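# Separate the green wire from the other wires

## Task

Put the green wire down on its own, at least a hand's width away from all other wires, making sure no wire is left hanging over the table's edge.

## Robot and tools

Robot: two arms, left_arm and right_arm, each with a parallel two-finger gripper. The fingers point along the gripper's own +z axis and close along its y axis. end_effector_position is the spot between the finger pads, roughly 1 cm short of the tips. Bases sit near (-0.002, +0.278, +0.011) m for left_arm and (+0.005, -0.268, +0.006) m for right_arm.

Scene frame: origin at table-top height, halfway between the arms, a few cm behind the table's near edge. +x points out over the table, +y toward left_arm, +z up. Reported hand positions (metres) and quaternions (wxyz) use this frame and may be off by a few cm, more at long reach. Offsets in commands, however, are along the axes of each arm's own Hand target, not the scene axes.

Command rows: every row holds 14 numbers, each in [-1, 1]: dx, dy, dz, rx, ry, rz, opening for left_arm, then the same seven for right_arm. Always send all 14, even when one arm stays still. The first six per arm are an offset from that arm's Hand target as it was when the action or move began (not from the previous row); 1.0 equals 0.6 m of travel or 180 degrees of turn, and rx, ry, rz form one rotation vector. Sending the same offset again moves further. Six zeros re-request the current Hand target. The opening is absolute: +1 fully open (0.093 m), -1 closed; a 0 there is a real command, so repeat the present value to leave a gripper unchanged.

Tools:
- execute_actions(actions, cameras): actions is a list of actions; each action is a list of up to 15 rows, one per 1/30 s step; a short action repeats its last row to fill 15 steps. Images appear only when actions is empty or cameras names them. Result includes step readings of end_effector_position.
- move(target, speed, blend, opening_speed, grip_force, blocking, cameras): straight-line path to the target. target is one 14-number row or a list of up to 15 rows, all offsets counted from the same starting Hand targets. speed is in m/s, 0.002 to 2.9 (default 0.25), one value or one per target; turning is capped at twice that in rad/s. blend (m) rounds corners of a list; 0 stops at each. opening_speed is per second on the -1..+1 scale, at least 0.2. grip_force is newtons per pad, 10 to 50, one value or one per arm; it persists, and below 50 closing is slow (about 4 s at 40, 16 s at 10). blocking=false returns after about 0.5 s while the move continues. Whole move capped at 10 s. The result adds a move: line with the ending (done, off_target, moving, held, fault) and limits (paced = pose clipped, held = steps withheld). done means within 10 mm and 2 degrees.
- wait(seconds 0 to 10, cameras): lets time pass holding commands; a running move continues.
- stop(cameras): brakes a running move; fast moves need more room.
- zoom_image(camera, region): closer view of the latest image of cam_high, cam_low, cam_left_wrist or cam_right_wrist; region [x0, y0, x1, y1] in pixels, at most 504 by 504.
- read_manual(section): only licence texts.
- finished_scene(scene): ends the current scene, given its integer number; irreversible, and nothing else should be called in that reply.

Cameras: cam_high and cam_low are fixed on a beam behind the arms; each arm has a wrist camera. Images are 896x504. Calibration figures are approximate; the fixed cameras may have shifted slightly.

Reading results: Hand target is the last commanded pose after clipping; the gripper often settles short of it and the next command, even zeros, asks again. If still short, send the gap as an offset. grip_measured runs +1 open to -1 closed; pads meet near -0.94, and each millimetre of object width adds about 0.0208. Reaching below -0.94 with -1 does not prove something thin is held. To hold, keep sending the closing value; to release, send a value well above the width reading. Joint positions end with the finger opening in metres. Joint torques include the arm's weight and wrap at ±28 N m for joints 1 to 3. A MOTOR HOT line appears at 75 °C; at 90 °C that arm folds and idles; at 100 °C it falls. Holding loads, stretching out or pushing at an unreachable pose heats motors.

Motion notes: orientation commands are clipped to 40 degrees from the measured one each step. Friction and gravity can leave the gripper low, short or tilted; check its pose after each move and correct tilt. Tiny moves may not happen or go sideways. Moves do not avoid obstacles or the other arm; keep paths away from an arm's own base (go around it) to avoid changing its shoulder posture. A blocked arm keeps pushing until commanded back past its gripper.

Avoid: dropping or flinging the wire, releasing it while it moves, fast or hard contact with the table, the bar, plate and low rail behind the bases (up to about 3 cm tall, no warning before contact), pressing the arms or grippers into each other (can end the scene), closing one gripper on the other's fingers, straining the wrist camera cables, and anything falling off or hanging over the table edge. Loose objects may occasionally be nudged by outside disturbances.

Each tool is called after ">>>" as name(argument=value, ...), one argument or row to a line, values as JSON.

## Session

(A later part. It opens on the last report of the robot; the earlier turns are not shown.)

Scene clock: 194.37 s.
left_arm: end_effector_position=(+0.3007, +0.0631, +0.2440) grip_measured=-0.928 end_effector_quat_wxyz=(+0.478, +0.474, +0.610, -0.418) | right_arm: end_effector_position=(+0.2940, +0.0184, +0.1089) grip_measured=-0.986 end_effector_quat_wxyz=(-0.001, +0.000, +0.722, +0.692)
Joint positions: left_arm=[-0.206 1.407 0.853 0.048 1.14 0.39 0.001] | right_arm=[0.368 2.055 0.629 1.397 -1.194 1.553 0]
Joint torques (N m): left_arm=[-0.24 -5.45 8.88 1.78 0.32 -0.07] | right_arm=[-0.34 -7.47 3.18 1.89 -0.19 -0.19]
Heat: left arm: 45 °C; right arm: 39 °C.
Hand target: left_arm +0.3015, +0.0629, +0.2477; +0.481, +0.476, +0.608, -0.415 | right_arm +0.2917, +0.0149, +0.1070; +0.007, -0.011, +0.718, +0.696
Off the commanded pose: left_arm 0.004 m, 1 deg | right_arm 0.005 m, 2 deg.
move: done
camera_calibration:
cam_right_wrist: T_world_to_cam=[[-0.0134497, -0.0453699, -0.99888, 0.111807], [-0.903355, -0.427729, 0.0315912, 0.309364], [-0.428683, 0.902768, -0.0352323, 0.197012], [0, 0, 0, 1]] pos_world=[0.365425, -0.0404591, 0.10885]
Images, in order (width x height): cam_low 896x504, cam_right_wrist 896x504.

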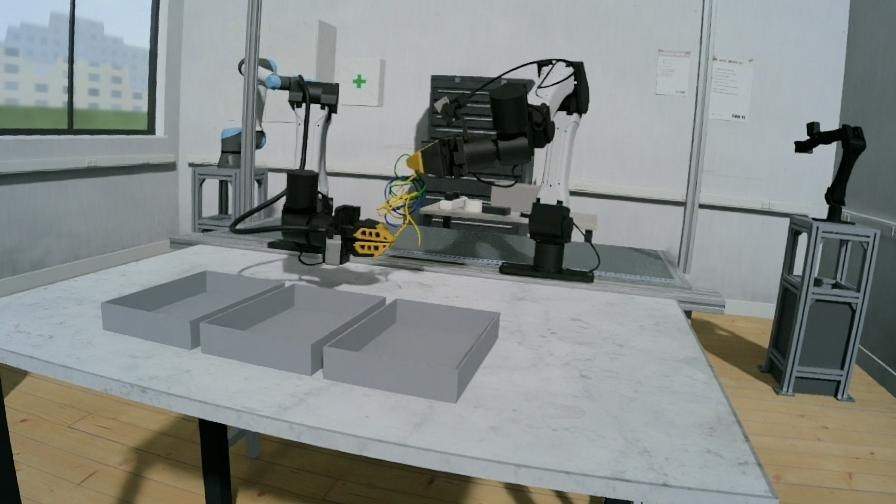

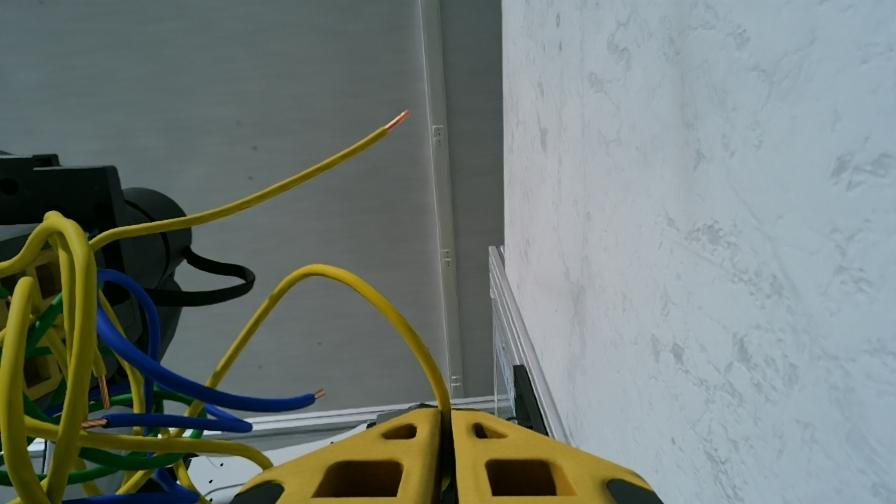

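>>> move(
  target=[0,0,0,0,0,0,-0.934775,0,-0.03,-0.15,0,0,0,-1],
  speed=0.08,
  cameras=["cam_low","cam_right_wrist"],
)

>>> zoom_image(
  camera="cam_low",
  region=[310, 120, 470, 260],
)

Scene clock: 202.20 s.
left_arm: end_effector_position=(+0.3007, +0.0631, +0.2440) grip_measured=-0.928 end_effector_quat_wxyz=(+0.478, +0.474, +0.610, -0.418) | right_arm: end_effector_position=(+0.2960, -0.0726, +0.0945) grip_measured=-0.986 end_effector_quat_wxyz=(-0.001, -0.001, +0.722, +0.692)
Joint positions: left_arm=[-0.206 1.407 0.853 0.048 1.14 0.39 0.001] | right_arm=[0.074 2.078 0.551 1.414 -1.488 1.465 0]
Joint torques (N m): left_arm=[-0.23 -5.49 8.87 1.8 0.35 -0.05] | right_arm=[-0.75 -6.69 2.65 1.59 -0.23 -0.26]
Heat: left arm: 45 °C; right arm: 39 °C.
Hand target: left_arm +0.3015, +0.0629, +0.2477; +0.481, +0.476, +0.608, -0.415 | right_arm +0.2926, -0.0756, +0.0919; +0.007, -0.011, +0.718, +0.696
Off the commanded pose: left_arm 0.004 m, 1 deg | right_arm 0.005 m, 2 deg.
move: done
camera_calibration:
cam_right_wrist: T_world_to_cam=[[-0.0116701, -0.0439825, -0.998964, 0.092961], [-0.903378, -0.427838, 0.0293903, 0.272904], [-0.428687, 0.902785, -0.0347399, 0.279474], [0, 0, 0, 1]] pos_world=[0.367427, -0.131457, 0.0945528]
Images, in order (width x height): cam_low 896x504, cam_right_wrist 896x504.

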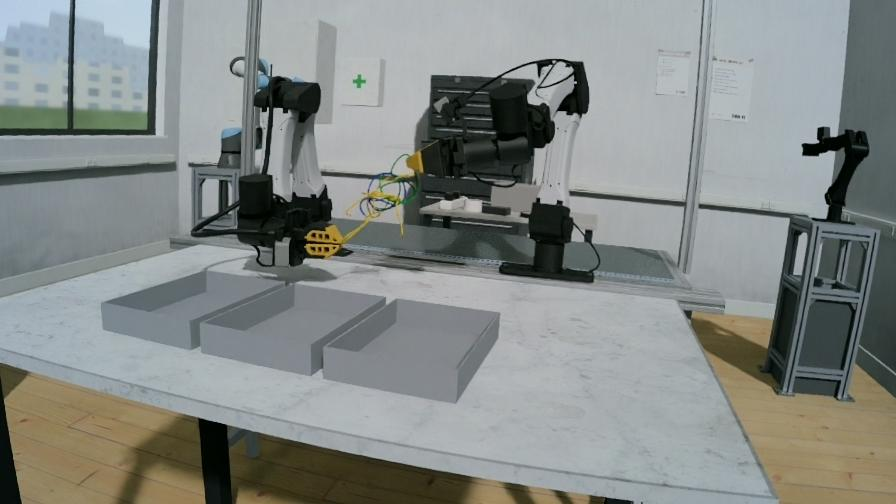

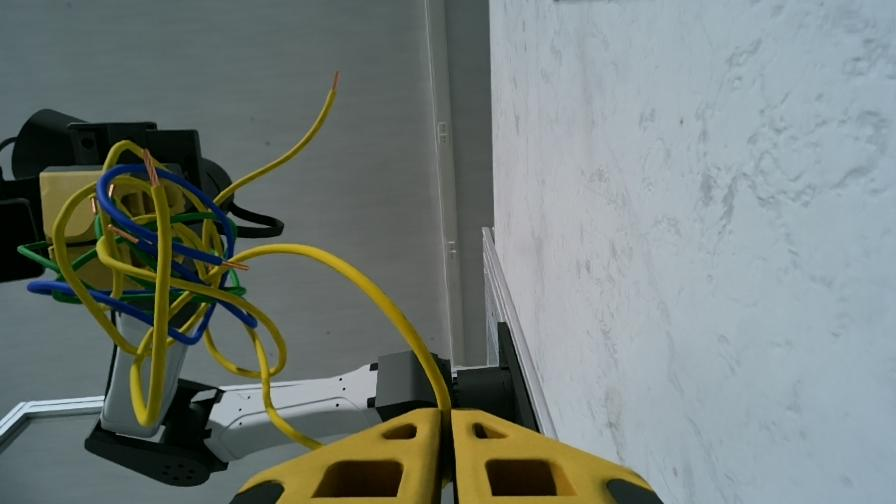

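Scaled by 3.150 from the camera's 896x504 image, which has a finer 1280x720 frame.

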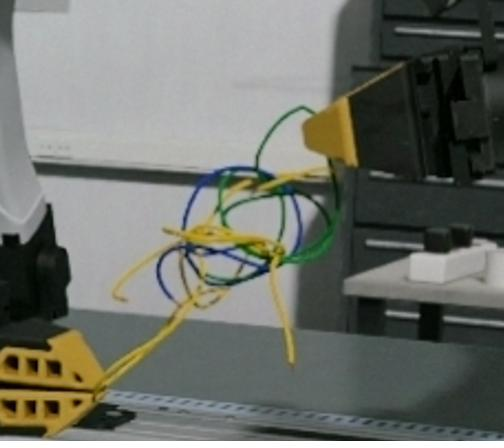

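>>> move(
  target=[0,0,0,0,0,0,-0.934775,0.03,0.078,-0.2025,0,-0.25,0,-1],
  speed=0.1,
  cameras=["cam_low","cam_left_wrist","cam_right_wrist"],
)

>>> zoom_image(
  camera="cam_low",
  region=[270, 110, 470, 270],
)

Scene clock: 218.57 s.
left_arm: end_effector_position=(+0.3007, +0.0631, +0.2440) grip_measured=-0.928 end_effector_quat_wxyz=(+0.478, +0.474, +0.610, -0.418) | right_arm: end_effector_position=(+0.2734, -0.1911, +0.1314) grip_measured=-0.986 end_effector_quat_wxyz=(+0.246, +0.270, +0.669, +0.647)
Joint positions: left_arm=[-0.206 1.407 0.853 0.048 1.14 0.39 0.001] | right_arm=[-0.324 1.587 0.034 1.498 -1.138 1.567 0]
Joint torques (N m): left_arm=[-0.18 -5.6 8.81 1.8 0.37 -0.07] | right_arm=[-0.57 -5 2.74 2.15 0.25 -0.05]
Heat: left arm: 45 °C; right arm: 40 °C.
Hand target: left_arm +0.3015, +0.0629, +0.2477; +0.481, +0.476, +0.608, -0.415 | right_arm +0.2741, -0.1957, +0.1420; +0.281, +0.256, +0.661, +0.647
Off the commanded pose: left_arm 0.004 m, 1 deg | right_arm 0.012 m, 4 deg.
joint sent to its limit (right arm) — joint 4 (wrist pitch), upper limit. The joint targets still meet the commanded pose.
move: off_target (right_arm)
camera_calibration:
cam_left_wrist: T_world_to_cam=[[-0.979949, -0.191919, 0.0535438, 0.293135], [-0.157372, 0.580704, -0.798759, 0.241221], [0.122204, -0.79117, -0.599263, 0.245049], [0, 0, 0, 1]] pos_world=[0.295273, 0.110056, 0.323831]
cam_right_wrist: T_world_to_cam=[[-0.0537818, -0.0112529, -0.998489, 0.142032], [-0.951946, 0.302501, 0.0478657, 0.351125], [0.301506, 0.953083, -0.0269812, 0.186991], [0, 0, 0, 1]] pos_world=[0.285512, -0.282835, 0.130056]
Images, in order (width x height): cam_low 896x504, cam_left_wrist 896x504, cam_right_wrist 896x504.

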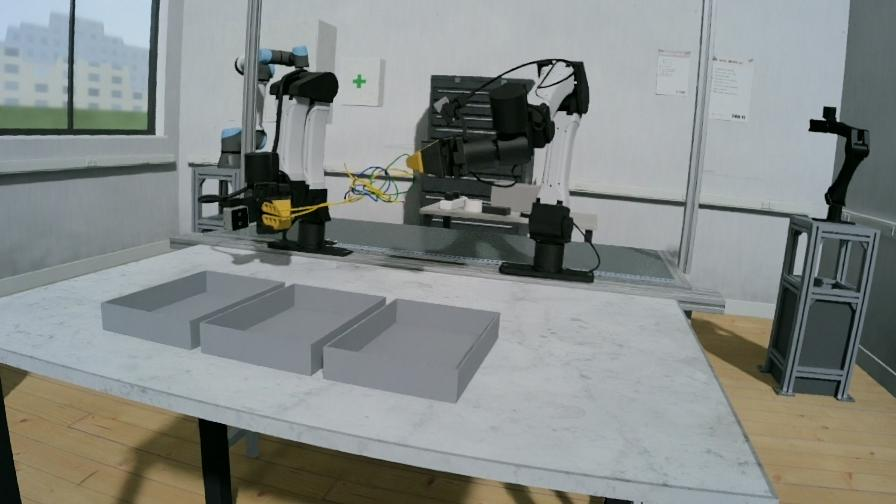

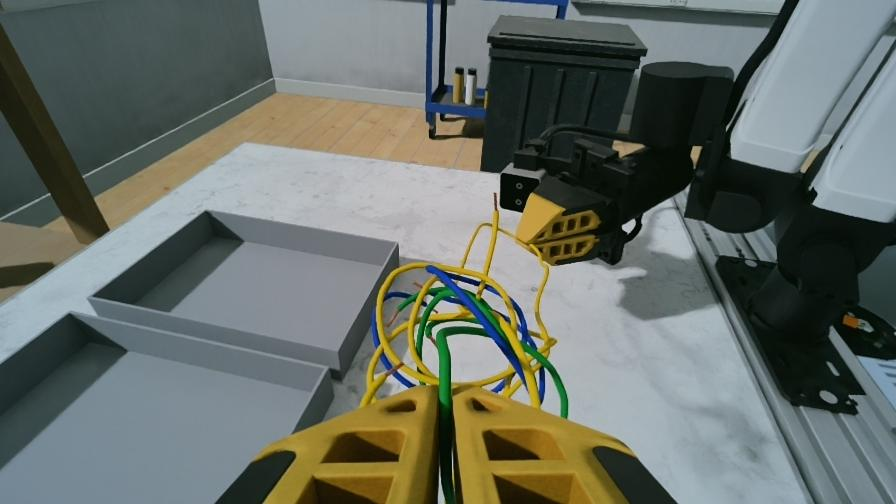

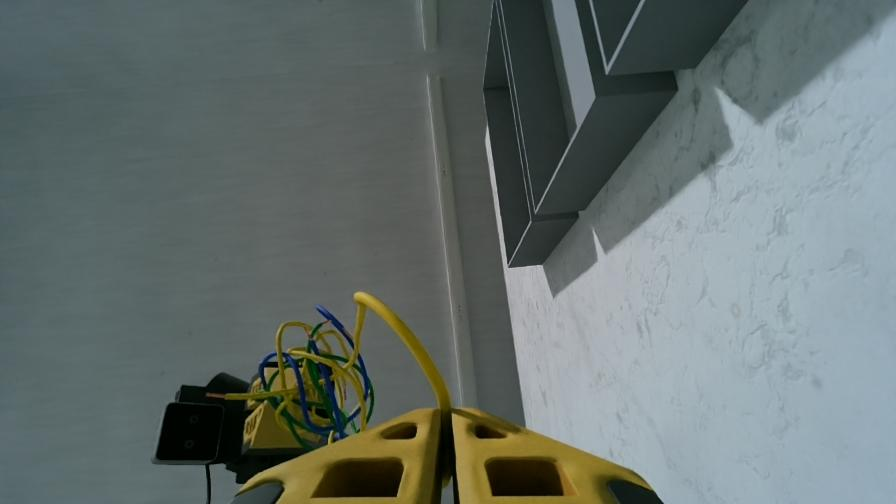

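Scaled by 2.520 from the camera's 896x504 image, which has a finer 1280x720 frame.

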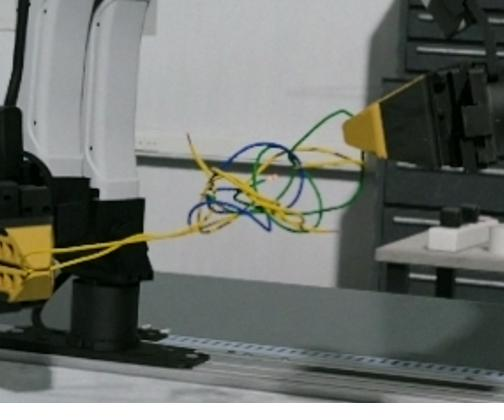

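>>> move(
  target=[-0.010,0.0765,-0.228,-0.217,-0.013,-0.043,-0.934775,0,0,0,0,0,0,-1],
  speed=0.1,
  cameras=["cam_low","cam_left_wrist","cam_right_wrist"],
)

>>> zoom_image(
  camera="cam_low",
  region=[270, 110, 470, 270],
)

Scene clock: 234.97 s.
left_arm: end_effector_position=(+0.3227, +0.2000, +0.2831) grip_measured=-0.928 end_effector_quat_wxyz=(+0.599, +0.247, +0.725, -0.230) | right_arm: end_effector_position=(+0.2745, -0.1926, +0.1316) grip_measured=-0.986 end_effector_quat_wxyz=(+0.250, +0.274, +0.668, +0.646)
Joint positions: left_arm=[0.118 1.023 0.702 0.04 0.807 0.159 0.001] | right_arm=[-0.326 1.587 0.034 1.499 -1.13 1.568 0]
Joint torques (N m): left_arm=[0.35 -3.77 7.1 2 0.1 -0.13] | right_arm=[-0.73 -5.11 2.73 2.13 0.11 -0.04]
Heat: left arm: 46 °C; right arm: 42 °C.
Hand target: left_arm +0.3209, +0.2029, +0.2776; +0.596, +0.238, +0.732, -0.229 | right_arm +0.2741, -0.1957, +0.1420; +0.281, +0.256, +0.661, +0.647
Off the commanded pose: left_arm 0.006 m, 1 deg | right_arm 0.011 m, 4 deg.
joint sent to its limit (right arm) — joint 4 (wrist pitch), upper limit. The joint targets still meet the commanded pose.
move: off_target (right_arm)
camera_calibration:
cam_left_wrist: T_world_to_cam=[[-0.64299, -0.765105, 0.0343153, 0.350202], [-0.465019, 0.354414, -0.811264, 0.344489], [0.60854, -0.537592, -0.583673, 0.162076], [0, 0, 0, 1]] pos_world=[0.28674, 0.23298, 0.362054]
cam_right_wrist: T_world_to_cam=[[-0.0531065, -0.0108549, -0.99853, 0.142151], [-0.94882, 0.312291, 0.0470678, 0.353842], [0.311321, 0.949925, -0.026884, 0.184849], [0, 0, 0, 1]] pos_world=[0.285734, -0.284551, 0.130257]
Images, in order (width x height): cam_low 896x504, cam_left_wrist 896x504, cam_right_wrist 896x504.

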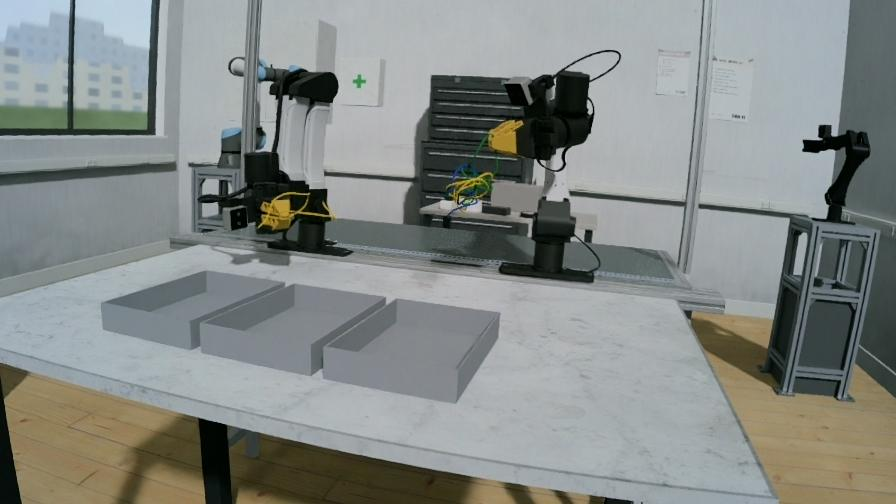

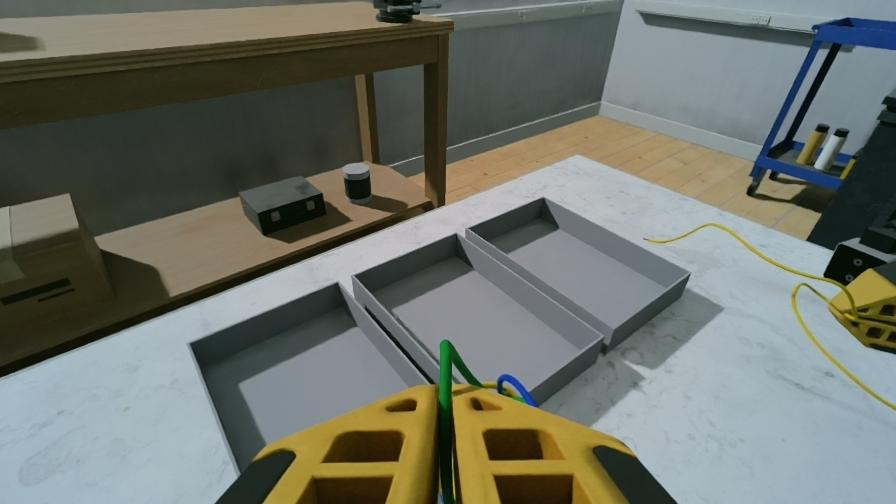

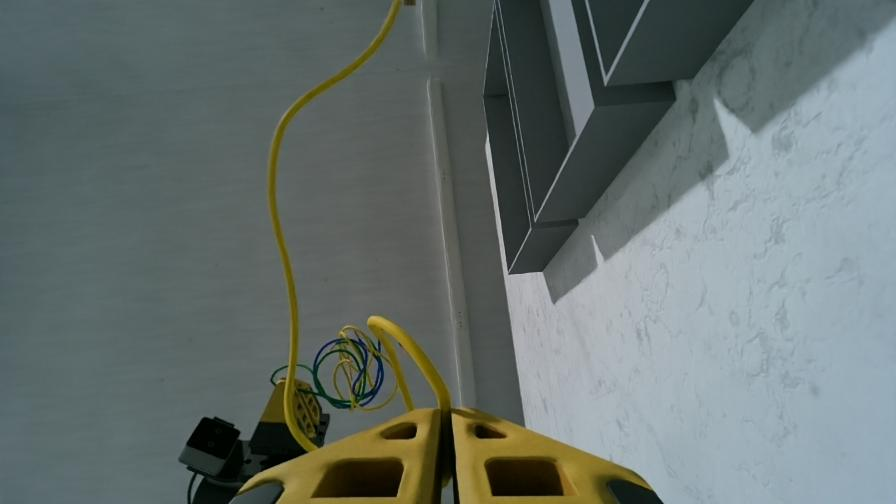

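Scaled by 2.520 from the camera's 896x504 image, which has a finer 1280x720 frame.

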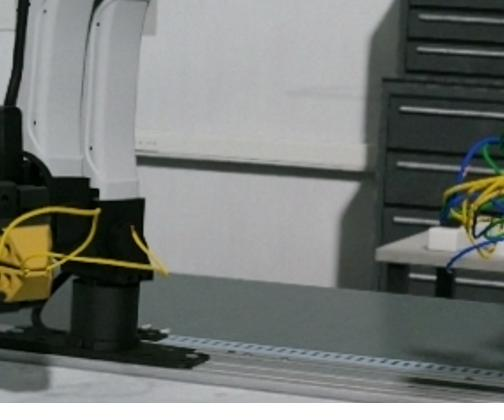

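>>> move(
  target=[
    [0,0,0,0,0,0,-0.934775,-0.126,-0.0725,-0.116,0.42,0.115,-0.259,-1],
    [0,0,0,0,0,0,-0.934775,-0.121,-0.189,-0.1155,0.42,0.115,-0.259,-1],
    [0,0,0,0,0,0,-0.934775,-0.121,-0.189,-0.1155,0.42,0.115,-0.259,-0.6],
    [0,0,0,0,0,0,-0.934775,-0.129,-0.006,-0.116,0.42,0.115,-0.259,-0.6],
  ],
  speed=[0.3,0.15,0.1,0.2],
  cameras=["all"],
)

Scene clock: 277.57 s.
left_arm: end_effector_position=(+0.3227, +0.2001, +0.2830) grip_measured=-0.928 end_effector_quat_wxyz=(+0.599, +0.247, +0.726, -0.230) | right_arm: end_effector_position=(+0.2778, -0.2959, +0.1320) grip_measured=-0.602 end_effector_quat_wxyz=(+0.165, +0.000, +0.986, +0.006)
Joint positions: left_arm=[0.118 1.023 0.702 0.039 0.807 0.158 0.001] | right_arm=[-0.184 1.295 0.996 -0.957 -0.097 -0.154 0.016]
Joint torques (N m): left_arm=[0.4 -3.71 7.16 2.02 0.05 -0.11] | right_arm=[-0.65 -5.15 9.26 0.73 0.02 -0.09]
Heat: left arm: 45 °C; right arm: 43 °C.
Hand target: left_arm +0.3209, +0.2028, +0.2776; +0.596, +0.238, +0.732, -0.229 | right_arm +0.2803, -0.2997, +0.1418; +0.174, -0.001, +0.985, +0.000
Off the commanded pose: left_arm 0.006 m, 1 deg | right_arm 0.011 m, 1 deg.
move: off_target (right_arm)
camera_calibration:
cam_left_wrist: T_world_to_cam=[[-0.642693, -0.765328, 0.0349092, 0.350033], [-0.465691, 0.354076, -0.811025, 0.344557], [0.60834, -0.537497, -0.583969, 0.162214], [0, 0, 0, 1]] pos_world=[0.286739, 0.23308, 0.361953]
cam_right_wrist: T_world_to_cam=[[-0.00960502, -0.99987, -0.0129208, -0.293213], [-0.993977, 0.00813617, 0.109286, 0.303404], [-0.109166, 0.0138926, -0.993926, 0.2495], [0, 0, 0, 1]] pos_world=[0.325997, -0.29911, 0.211038]

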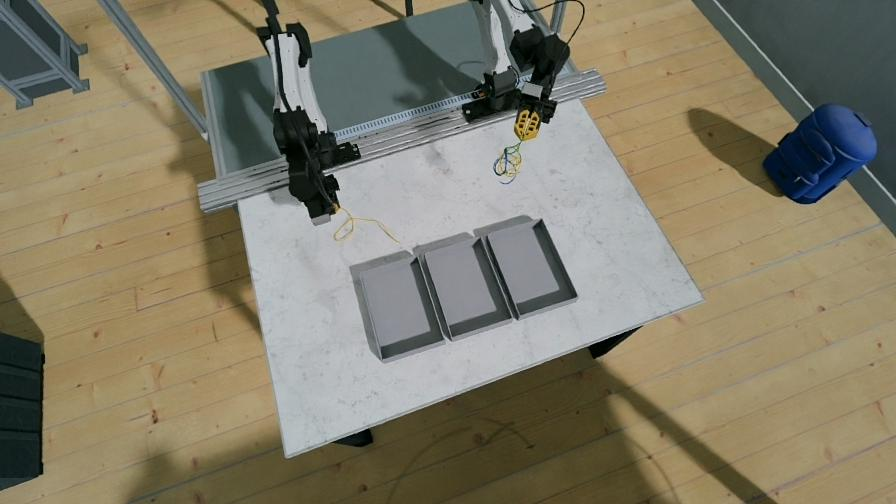

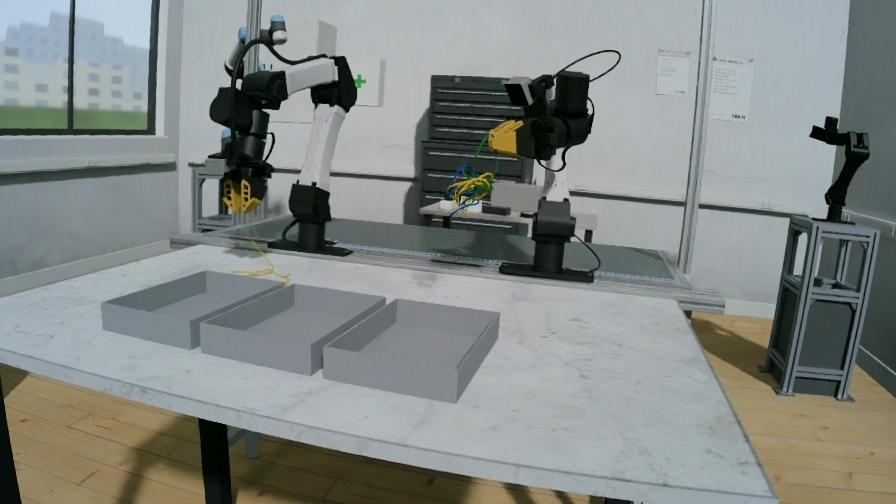

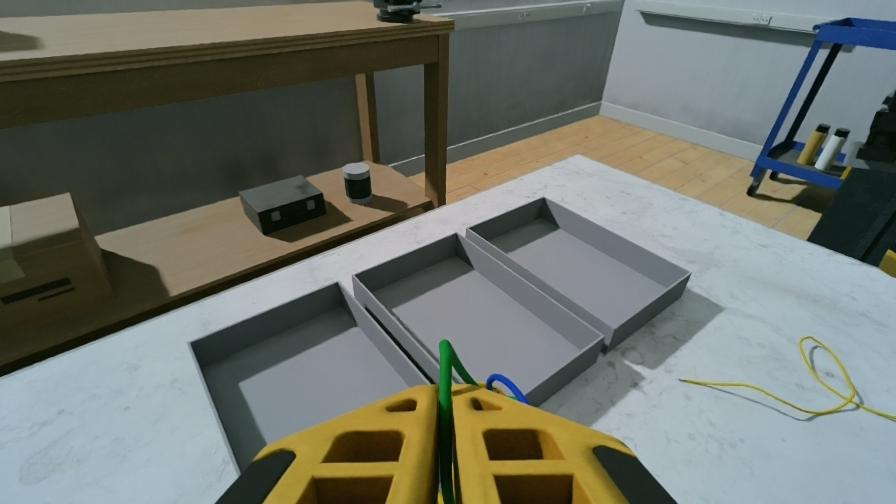

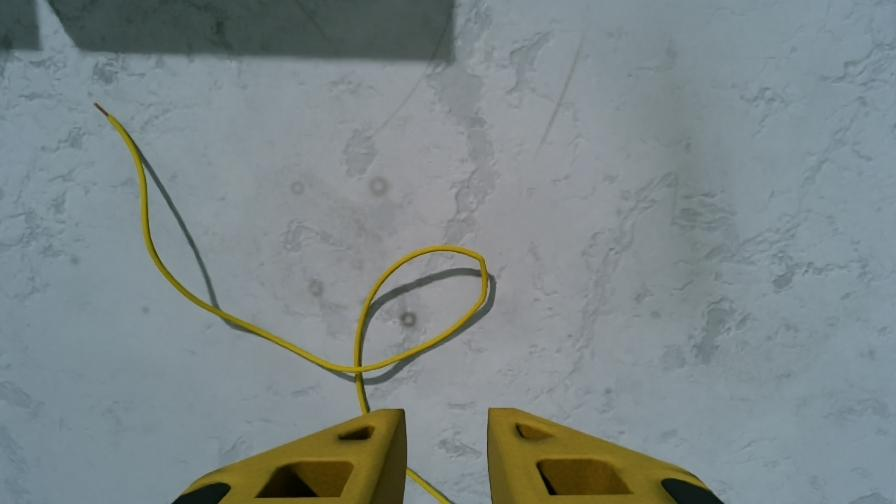

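>>> move(
  target=[-0.045,-0.184,0.093,0.218,0.0115,0.041,-0.934775,-0.066,0.35,-0.0825,-0.361,-0.329,-0.252,1],
  speed=0.25,
  cameras=["all"],
)

>>> zoom_image(
  camera="cam_low",
  region=[330, 100, 490, 240],
)

Scene clock: 324.67 s.
left_arm: end_effector_position=(+0.2974, +0.0828, +0.2907) grip_measured=-0.928 end_effector_quat_wxyz=(+0.477, +0.464, +0.617, -0.419) | right_arm: end_effector_position=(+0.3043, -0.0914, +0.2069) grip_measured=+1.000 end_effector_quat_wxyz=(+0.565, -0.428, +0.562, +0.426)
Joint positions: left_arm=[-0.141 1.343 1.008 -0.23 1.185 0.437 0.001] | right_arm=[0.024 1.535 0.467 1.168 -1.261 0.106 0.093]
Joint torques (N m): left_arm=[-0.65 -3.89 11.48 1.66 0.53 0.07] | right_arm=[0.76 -4.59 4.68 1.51 -0.07 -0.03]
Heat: left arm: 46 °C; right arm: 38 °C.
Hand target: left_arm +0.2997, +0.0799, +0.2994; +0.482, +0.474, +0.607, -0.419 | right_arm +0.3002, -0.0896, +0.2019; +0.561, -0.430, +0.561, +0.431
Off the commanded pose: left_arm 0.010 m, 2 deg | right_arm 0.007 m, 1 deg.
move: done
camera_calibration:
cam_left_wrist: T_world_to_cam=[[-0.97553, -0.208056, 0.071088, 0.286028], [-0.180673, 0.574329, -0.798438, 0.2739], [0.125292, -0.791744, -0.597865, 0.287794], [0, 0, 0, 1]] pos_world=[0.292457, 0.130061, 0.370421]
cam_right_wrist: T_world_to_cam=[[0.961777, -0.273731, -0.00750284, -0.317835], [-0.123142, -0.407873, -0.904696, 0.226705], [0.244583, 0.87104, -0.425991, 0.177059], [0, 0, 0, 1]] pos_world=[0.290297, -0.14876, 0.27814]

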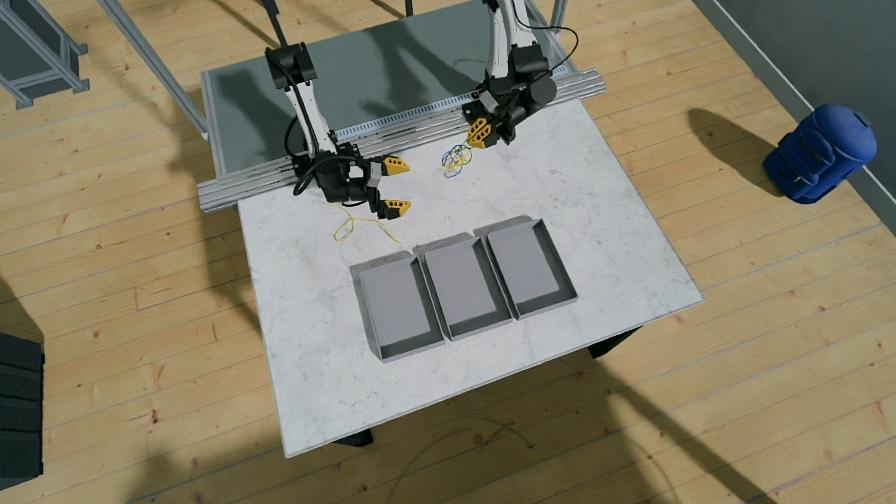

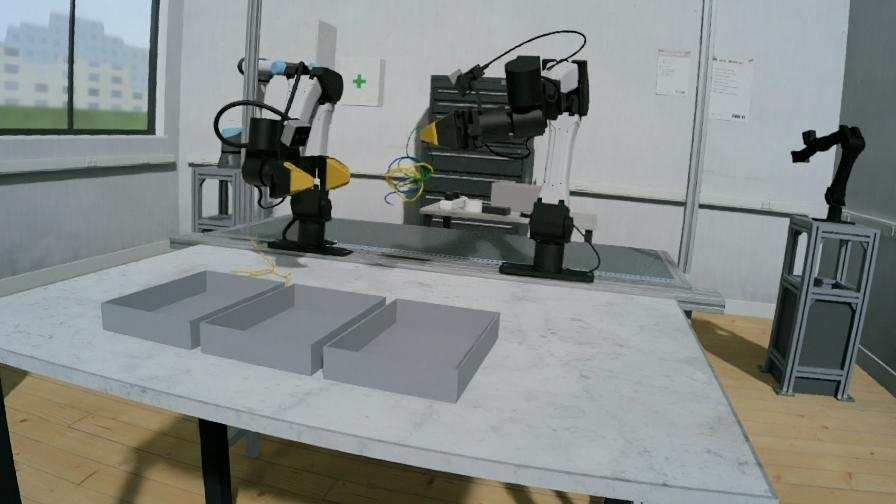

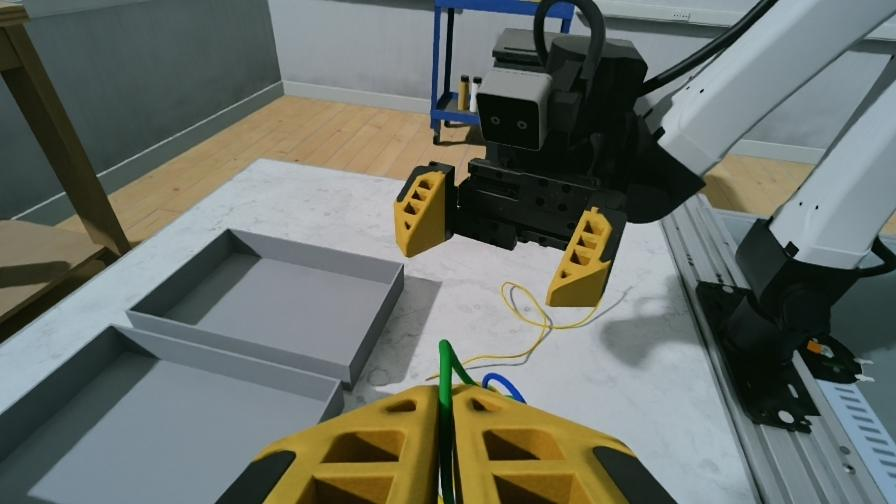

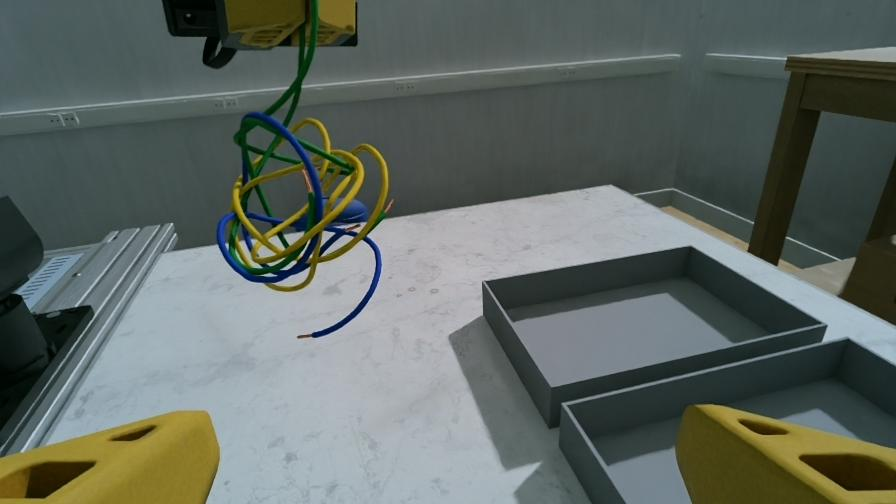

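Scaled by 3.150 from the camera's 896x504 image, which has a finer 1280x720 frame.

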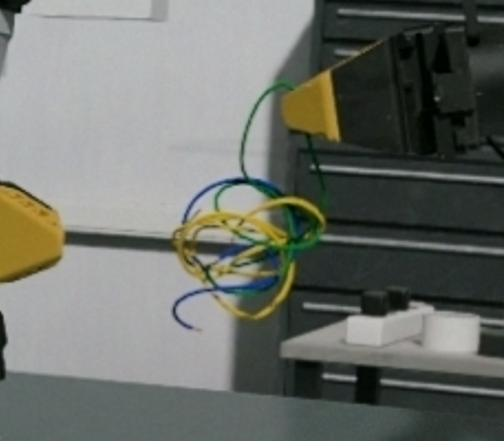

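>>> move(
  target=[
    [0,0,0,0,0,0,-0.934775,0.062,0.045,0.04,0,0,0,1],
    [0,0,0,0,0,0,-0.934775,0.062,0.1025,0.209,0,0,0,1],
  ],
  speed=0.12,
  blend=[0.02,0],
  cameras=["cam_low","cam_right_wrist"],
)

>>> zoom_image(
  camera="cam_low",
  region=[330, 100, 490, 240],
)

Scene clock: 362.13 s.
left_arm: end_effector_position=(+0.2974, +0.0828, +0.2907) grip_measured=-0.928 end_effector_quat_wxyz=(+0.477, +0.464, +0.617, -0.419) | right_arm: end_effector_position=(+0.2661, +0.0433, +0.1603) grip_measured=+1.000 end_effector_quat_wxyz=(+0.549, -0.428, +0.568, +0.439)
Joint positions: left_arm=[-0.141 1.343 1.008 -0.23 1.185 0.438 0.001] | right_arm=[0.568 1.725 0.447 1.302 -0.744 0.059 0.093]
Joint torques (N m): left_arm=[-0.61 -3.82 11.44 1.66 0.55 0.08] | right_arm=[0.46 -5.46 7.2 1.71 0.17 -0.17]
Heat: left arm: 53 °C; right arm: 40 °C.
Hand target: left_arm +0.2997, +0.0799, +0.2994; +0.482, +0.474, +0.607, -0.419 | right_arm +0.2731, +0.0474, +0.1651; +0.561, -0.430, +0.560, +0.431
Off the commanded pose: left_arm 0.009 m, 2 deg | right_arm 0.009 m, 2 deg.
move: done
camera_calibration:
cam_right_wrist: T_world_to_cam=[[0.967409, -0.250002, -0.0402306, -0.241873], [-0.14453, -0.414703, -0.898406, 0.239819], [0.20792, 0.87494, -0.43732, 0.0606869], [0, 0, 0, 1]] pos_world=[0.256033, -0.0141128, 0.232263]
Images, in order (width x height): cam_low 896x504, cam_right_wrist 896x504.

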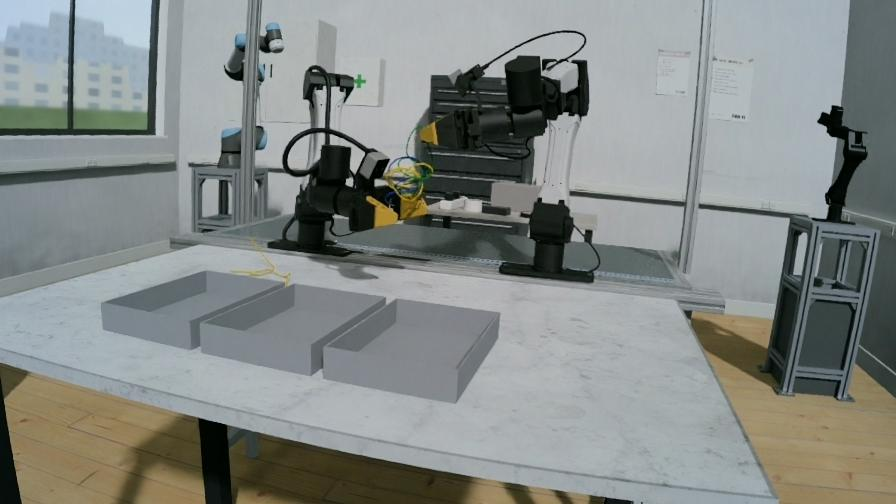

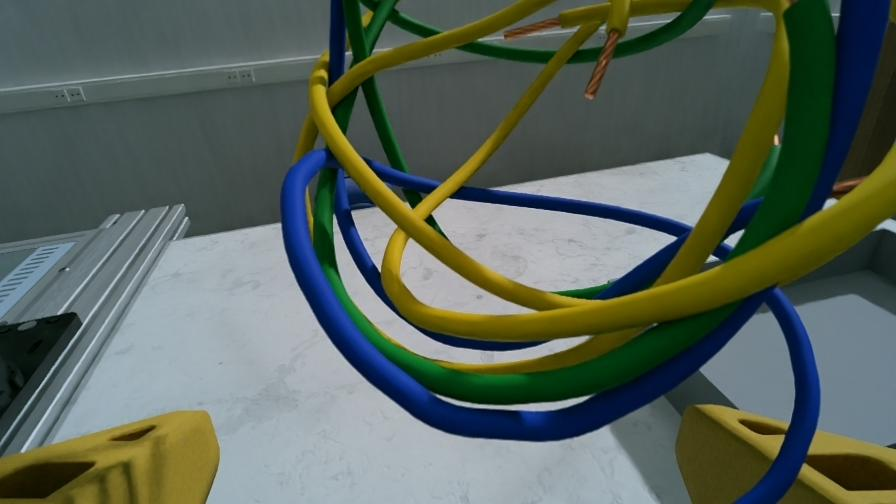

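Scaled by 3.150 from the camera's 896x504 image, which has a finer 1280x720 frame.

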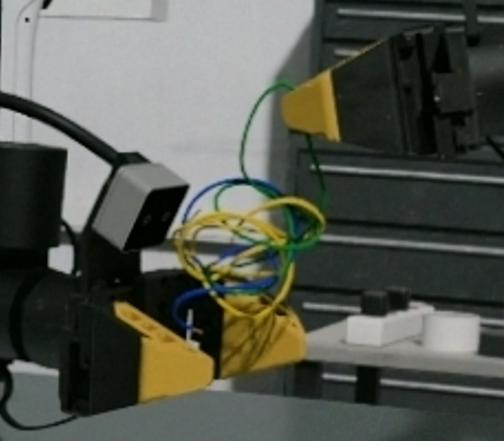

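>>> move(
  target=[0,0,0,0,0,0,-0.934775,-0.008,0,0,0,0,0,-1],
  speed=0.1,
  cameras=["cam_low","cam_right_wrist"],
)

>>> zoom_image(
  camera="cam_low",
  region=[330, 100, 490, 240],
)

Scene clock: 376.33 s.
left_arm: end_effector_position=(+0.2974, +0.0828, +0.2907) grip_measured=-0.928 end_effector_quat_wxyz=(+0.477, +0.464, +0.617, -0.419) | right_arm: end_effector_position=(+0.2663, +0.0431, +0.1553) grip_measured=-0.990 end_effector_quat_wxyz=(+0.540, -0.427, +0.577, +0.439)
Joint positions: left_arm=[-0.141 1.343 1.008 -0.23 1.185 0.438 0.001] | right_arm=[0.568 1.725 0.447 1.276 -0.743 0.059 0]
Joint torques (N m): left_arm=[-0.7 -3.85 11.49 1.63 0.53 0.07] | right_arm=[0.23 -7.61 7.86 1.63 0.15 -0.22]
Heat: left arm: 55 °C; right arm: 41 °C.
Hand target: left_arm +0.2998, +0.0799, +0.2994; +0.482, +0.474, +0.607, -0.419 | right_arm +0.2731, +0.0474, +0.1699; +0.561, -0.430, +0.560, +0.431
Off the commanded pose: left_arm 0.009 m, 2 deg | right_arm 0.017 m, 3 deg.
move: off_target (right_arm)
camera_calibration:
cam_right_wrist: T_world_to_cam=[[0.966002, -0.252152, -0.057087, -0.239177], [-0.164006, -0.426982, -0.889263, 0.23953], [0.199854, 0.868393, -0.45382, 0.0635508], [0, 0, 0, 1]] pos_world=[0.257629, -0.0132209, 0.228192]
Images, in order (width x height): cam_low 896x504, cam_right_wrist 896x504.

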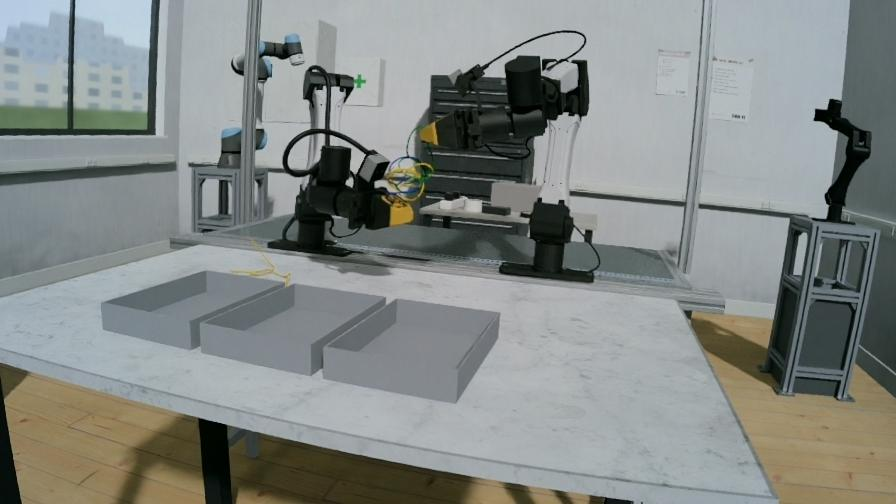

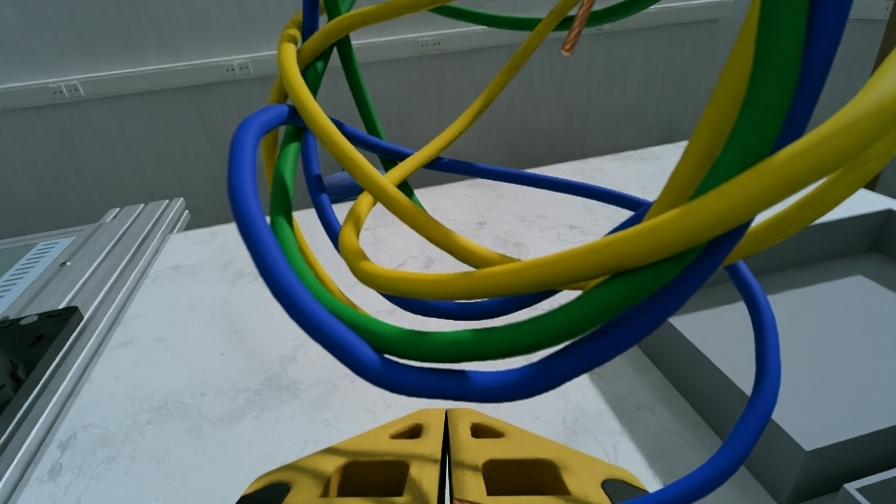

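Scaled by 3.150 from the camera's 896x504 image, which has a finer 1280x720 frame.

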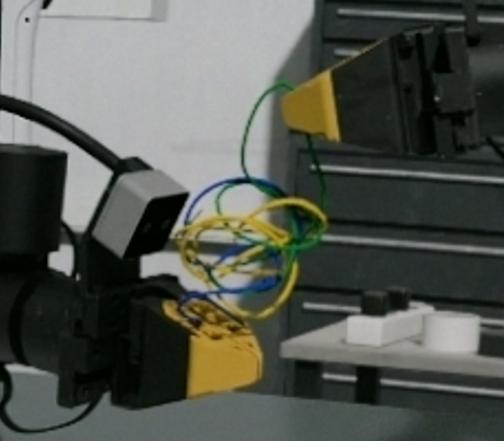

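>>> move(
  target=[
    [0,0,0,0,0,0,-0.934775,-0.025,-0.098,-0.193,0,0,0,-1],
    [0,0,0,0,0,0,-0.934775,-0.025,-0.098,-0.193,0,0,0.5,-0.4],
  ],
  speed=[0.12,0.4],
  blend=[0.03,0],
  cameras=["cam_low","cam_right_wrist"],
)

>>> zoom_image(
  camera="cam_low",
  region=[330, 100, 490, 240],
)

Scene clock: 410.63 s.
left_arm: end_effector_position=(+0.2974, +0.0828, +0.2907) grip_measured=-0.928 end_effector_quat_wxyz=(+0.477, +0.464, +0.617, -0.419) | right_arm: end_effector_position=(+0.3004, -0.0776, +0.1827) grip_measured=-0.401 end_effector_quat_wxyz=(+0.084, +0.100, +0.703, +0.699)
Joint positions: left_arm=[-0.141 1.343 1.008 -0.23 1.185 0.438 0.001] | right_arm=[0.079 1.62 0.431 1.251 -1.221 1.665 0.026]
Joint torques (N m): left_arm=[-0.68 -3.89 11.58 1.62 0.53 0.07] | right_arm=[-0.21 -5.23 5.04 1.79 -0.04 -0.02]
Heat: left arm: 57 °C; right arm: 42 °C.
Hand target: left_arm +0.2998, +0.0799, +0.2994; +0.482, +0.474, +0.607, -0.419 | right_arm +0.3001, -0.0796, +0.1846; +0.092, +0.092, +0.701, +0.702
Off the commanded pose: left_arm 0.009 m, 2 deg | right_arm 0.003 m, 1 deg.
move: done
camera_calibration:
cam_right_wrist: T_world_to_cam=[[-0.0342821, -0.00191154, -0.99941, 0.191085], [-0.983165, -0.179517, 0.0340682, 0.31454], [-0.179477, 0.983753, 0.00427488, 0.213317], [0, 0, 0, 1]] pos_world=[0.354081, -0.153021, 0.179344]
Images, in order (width x height): cam_low 896x504, cam_right_wrist 896x504.

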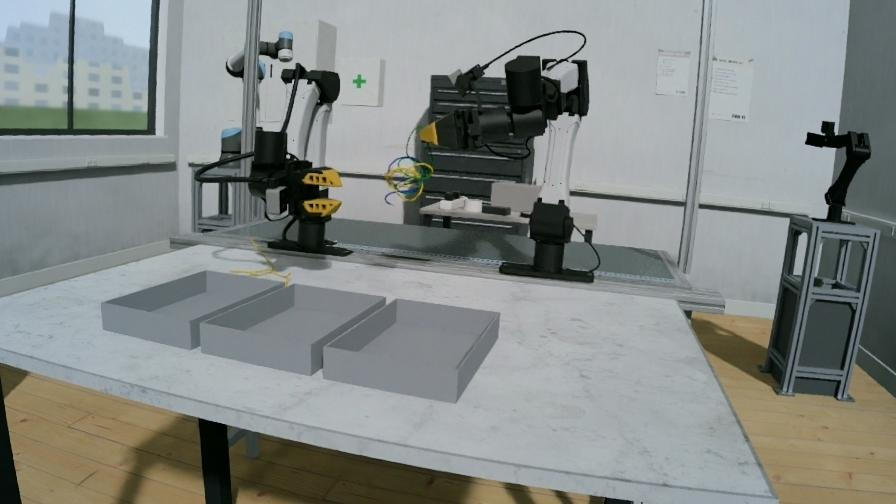

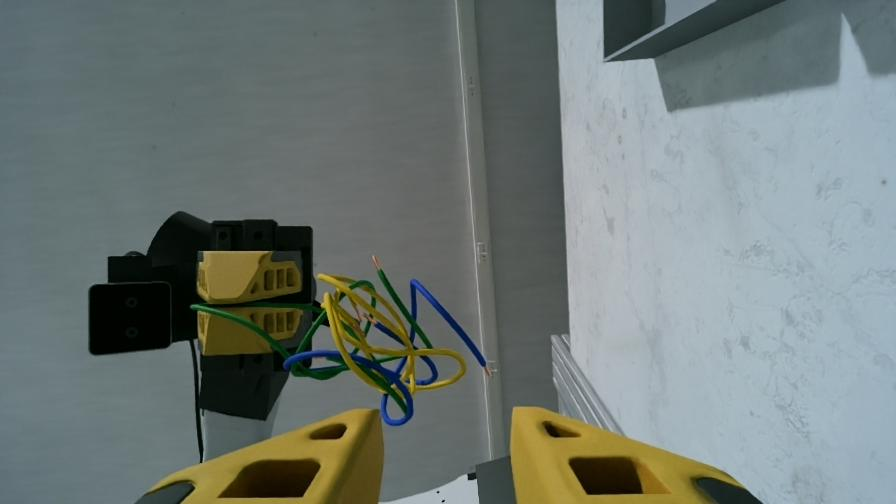

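Scaled by 3.150 from the camera's 896x504 image, which has a finer 1280x720 frame.

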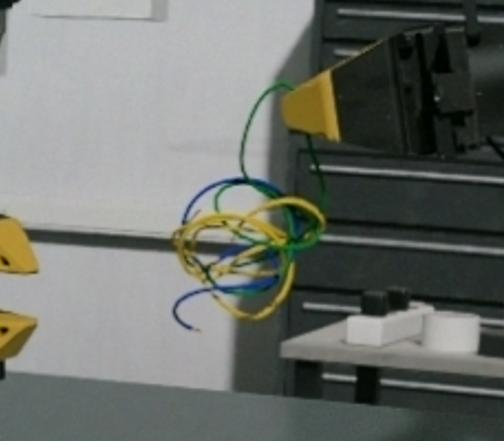

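>>> move(
  target=[0,0,0,0,0,0,-0.934775,0.0855,-0.0115,0.191,0,0,0,-0.45],
  speed=0.12,
  cameras=["cam_low","cam_right_wrist"],
)

>>> zoom_image(
  camera="cam_low",
  region=[330, 100, 490, 240],
)

Scene clock: 427.07 s.
left_arm: end_effector_position=(+0.2974, +0.0828, +0.2907) grip_measured=-0.928 end_effector_quat_wxyz=(+0.477, +0.464, +0.617, -0.419) | right_arm: end_effector_position=(+0.2718, +0.0400, +0.1710) grip_measured=-0.448 end_effector_quat_wxyz=(+0.074, +0.100, +0.706, +0.698)
Joint positions: left_arm=[-0.141 1.343 1.008 -0.23 1.185 0.438 0.001] | right_arm=[0.543 1.678 0.474 1.223 -0.772 1.634 0.024]
Joint torques (N m): left_arm=[-0.76 -3.71 11.62 1.65 0.53 0.08] | right_arm=[0.7 -5.71 7.95 1.72 0.26 -0.19]
Heat: left arm: 58 °C; right arm: 42 °C.
Hand target: left_arm +0.2998, +0.0799, +0.2994; +0.482, +0.474, +0.607, -0.419 | right_arm +0.2799, +0.0444, +0.1778; +0.091, +0.092, +0.701, +0.702
Off the commanded pose: left_arm 0.009 m, 2 deg | right_arm 0.012 m, 2 deg.
move: off_target (right_arm)
camera_calibration:
cam_right_wrist: T_world_to_cam=[[-0.0506684, -0.0065071, -0.998694, 0.18303], [-0.979773, -0.193513, 0.0509693, 0.304728], [-0.193592, 0.981076, 0.0034295, 0.0965074], [0, 0, 0, 1]] pos_world=[0.326521, -0.0345213, 0.166928]
Images, in order (width x height): cam_low 896x504, cam_right_wrist 896x504.

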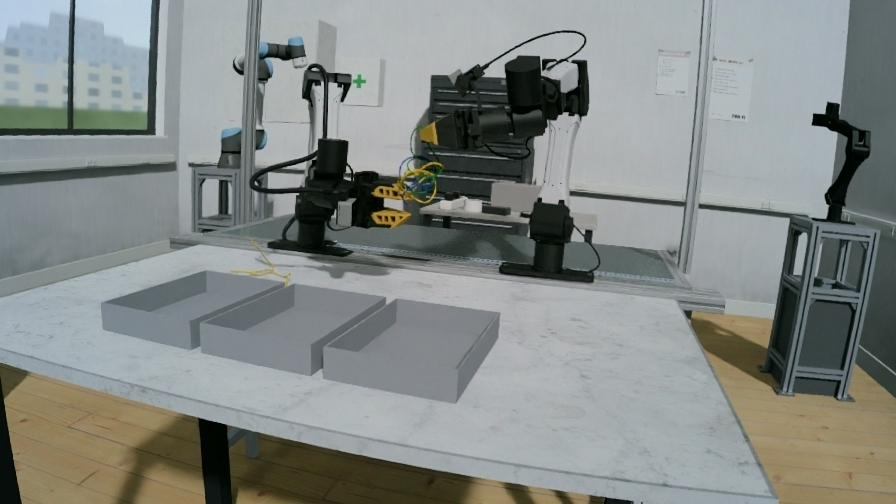

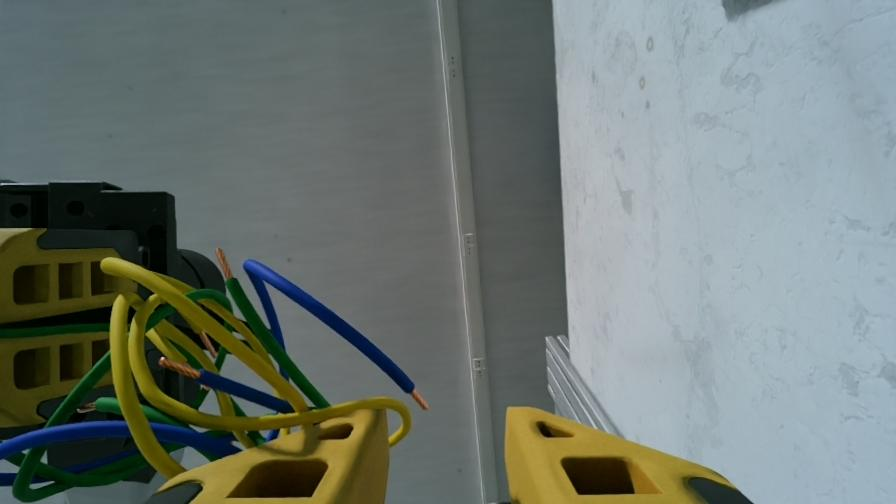

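Scaled by 3.150 from the camera's 896x504 image, which has a finer 1280x720 frame.

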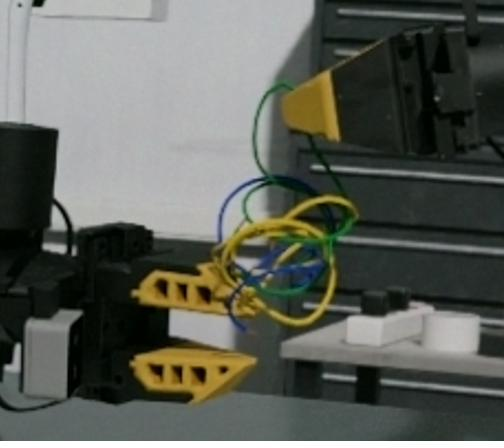

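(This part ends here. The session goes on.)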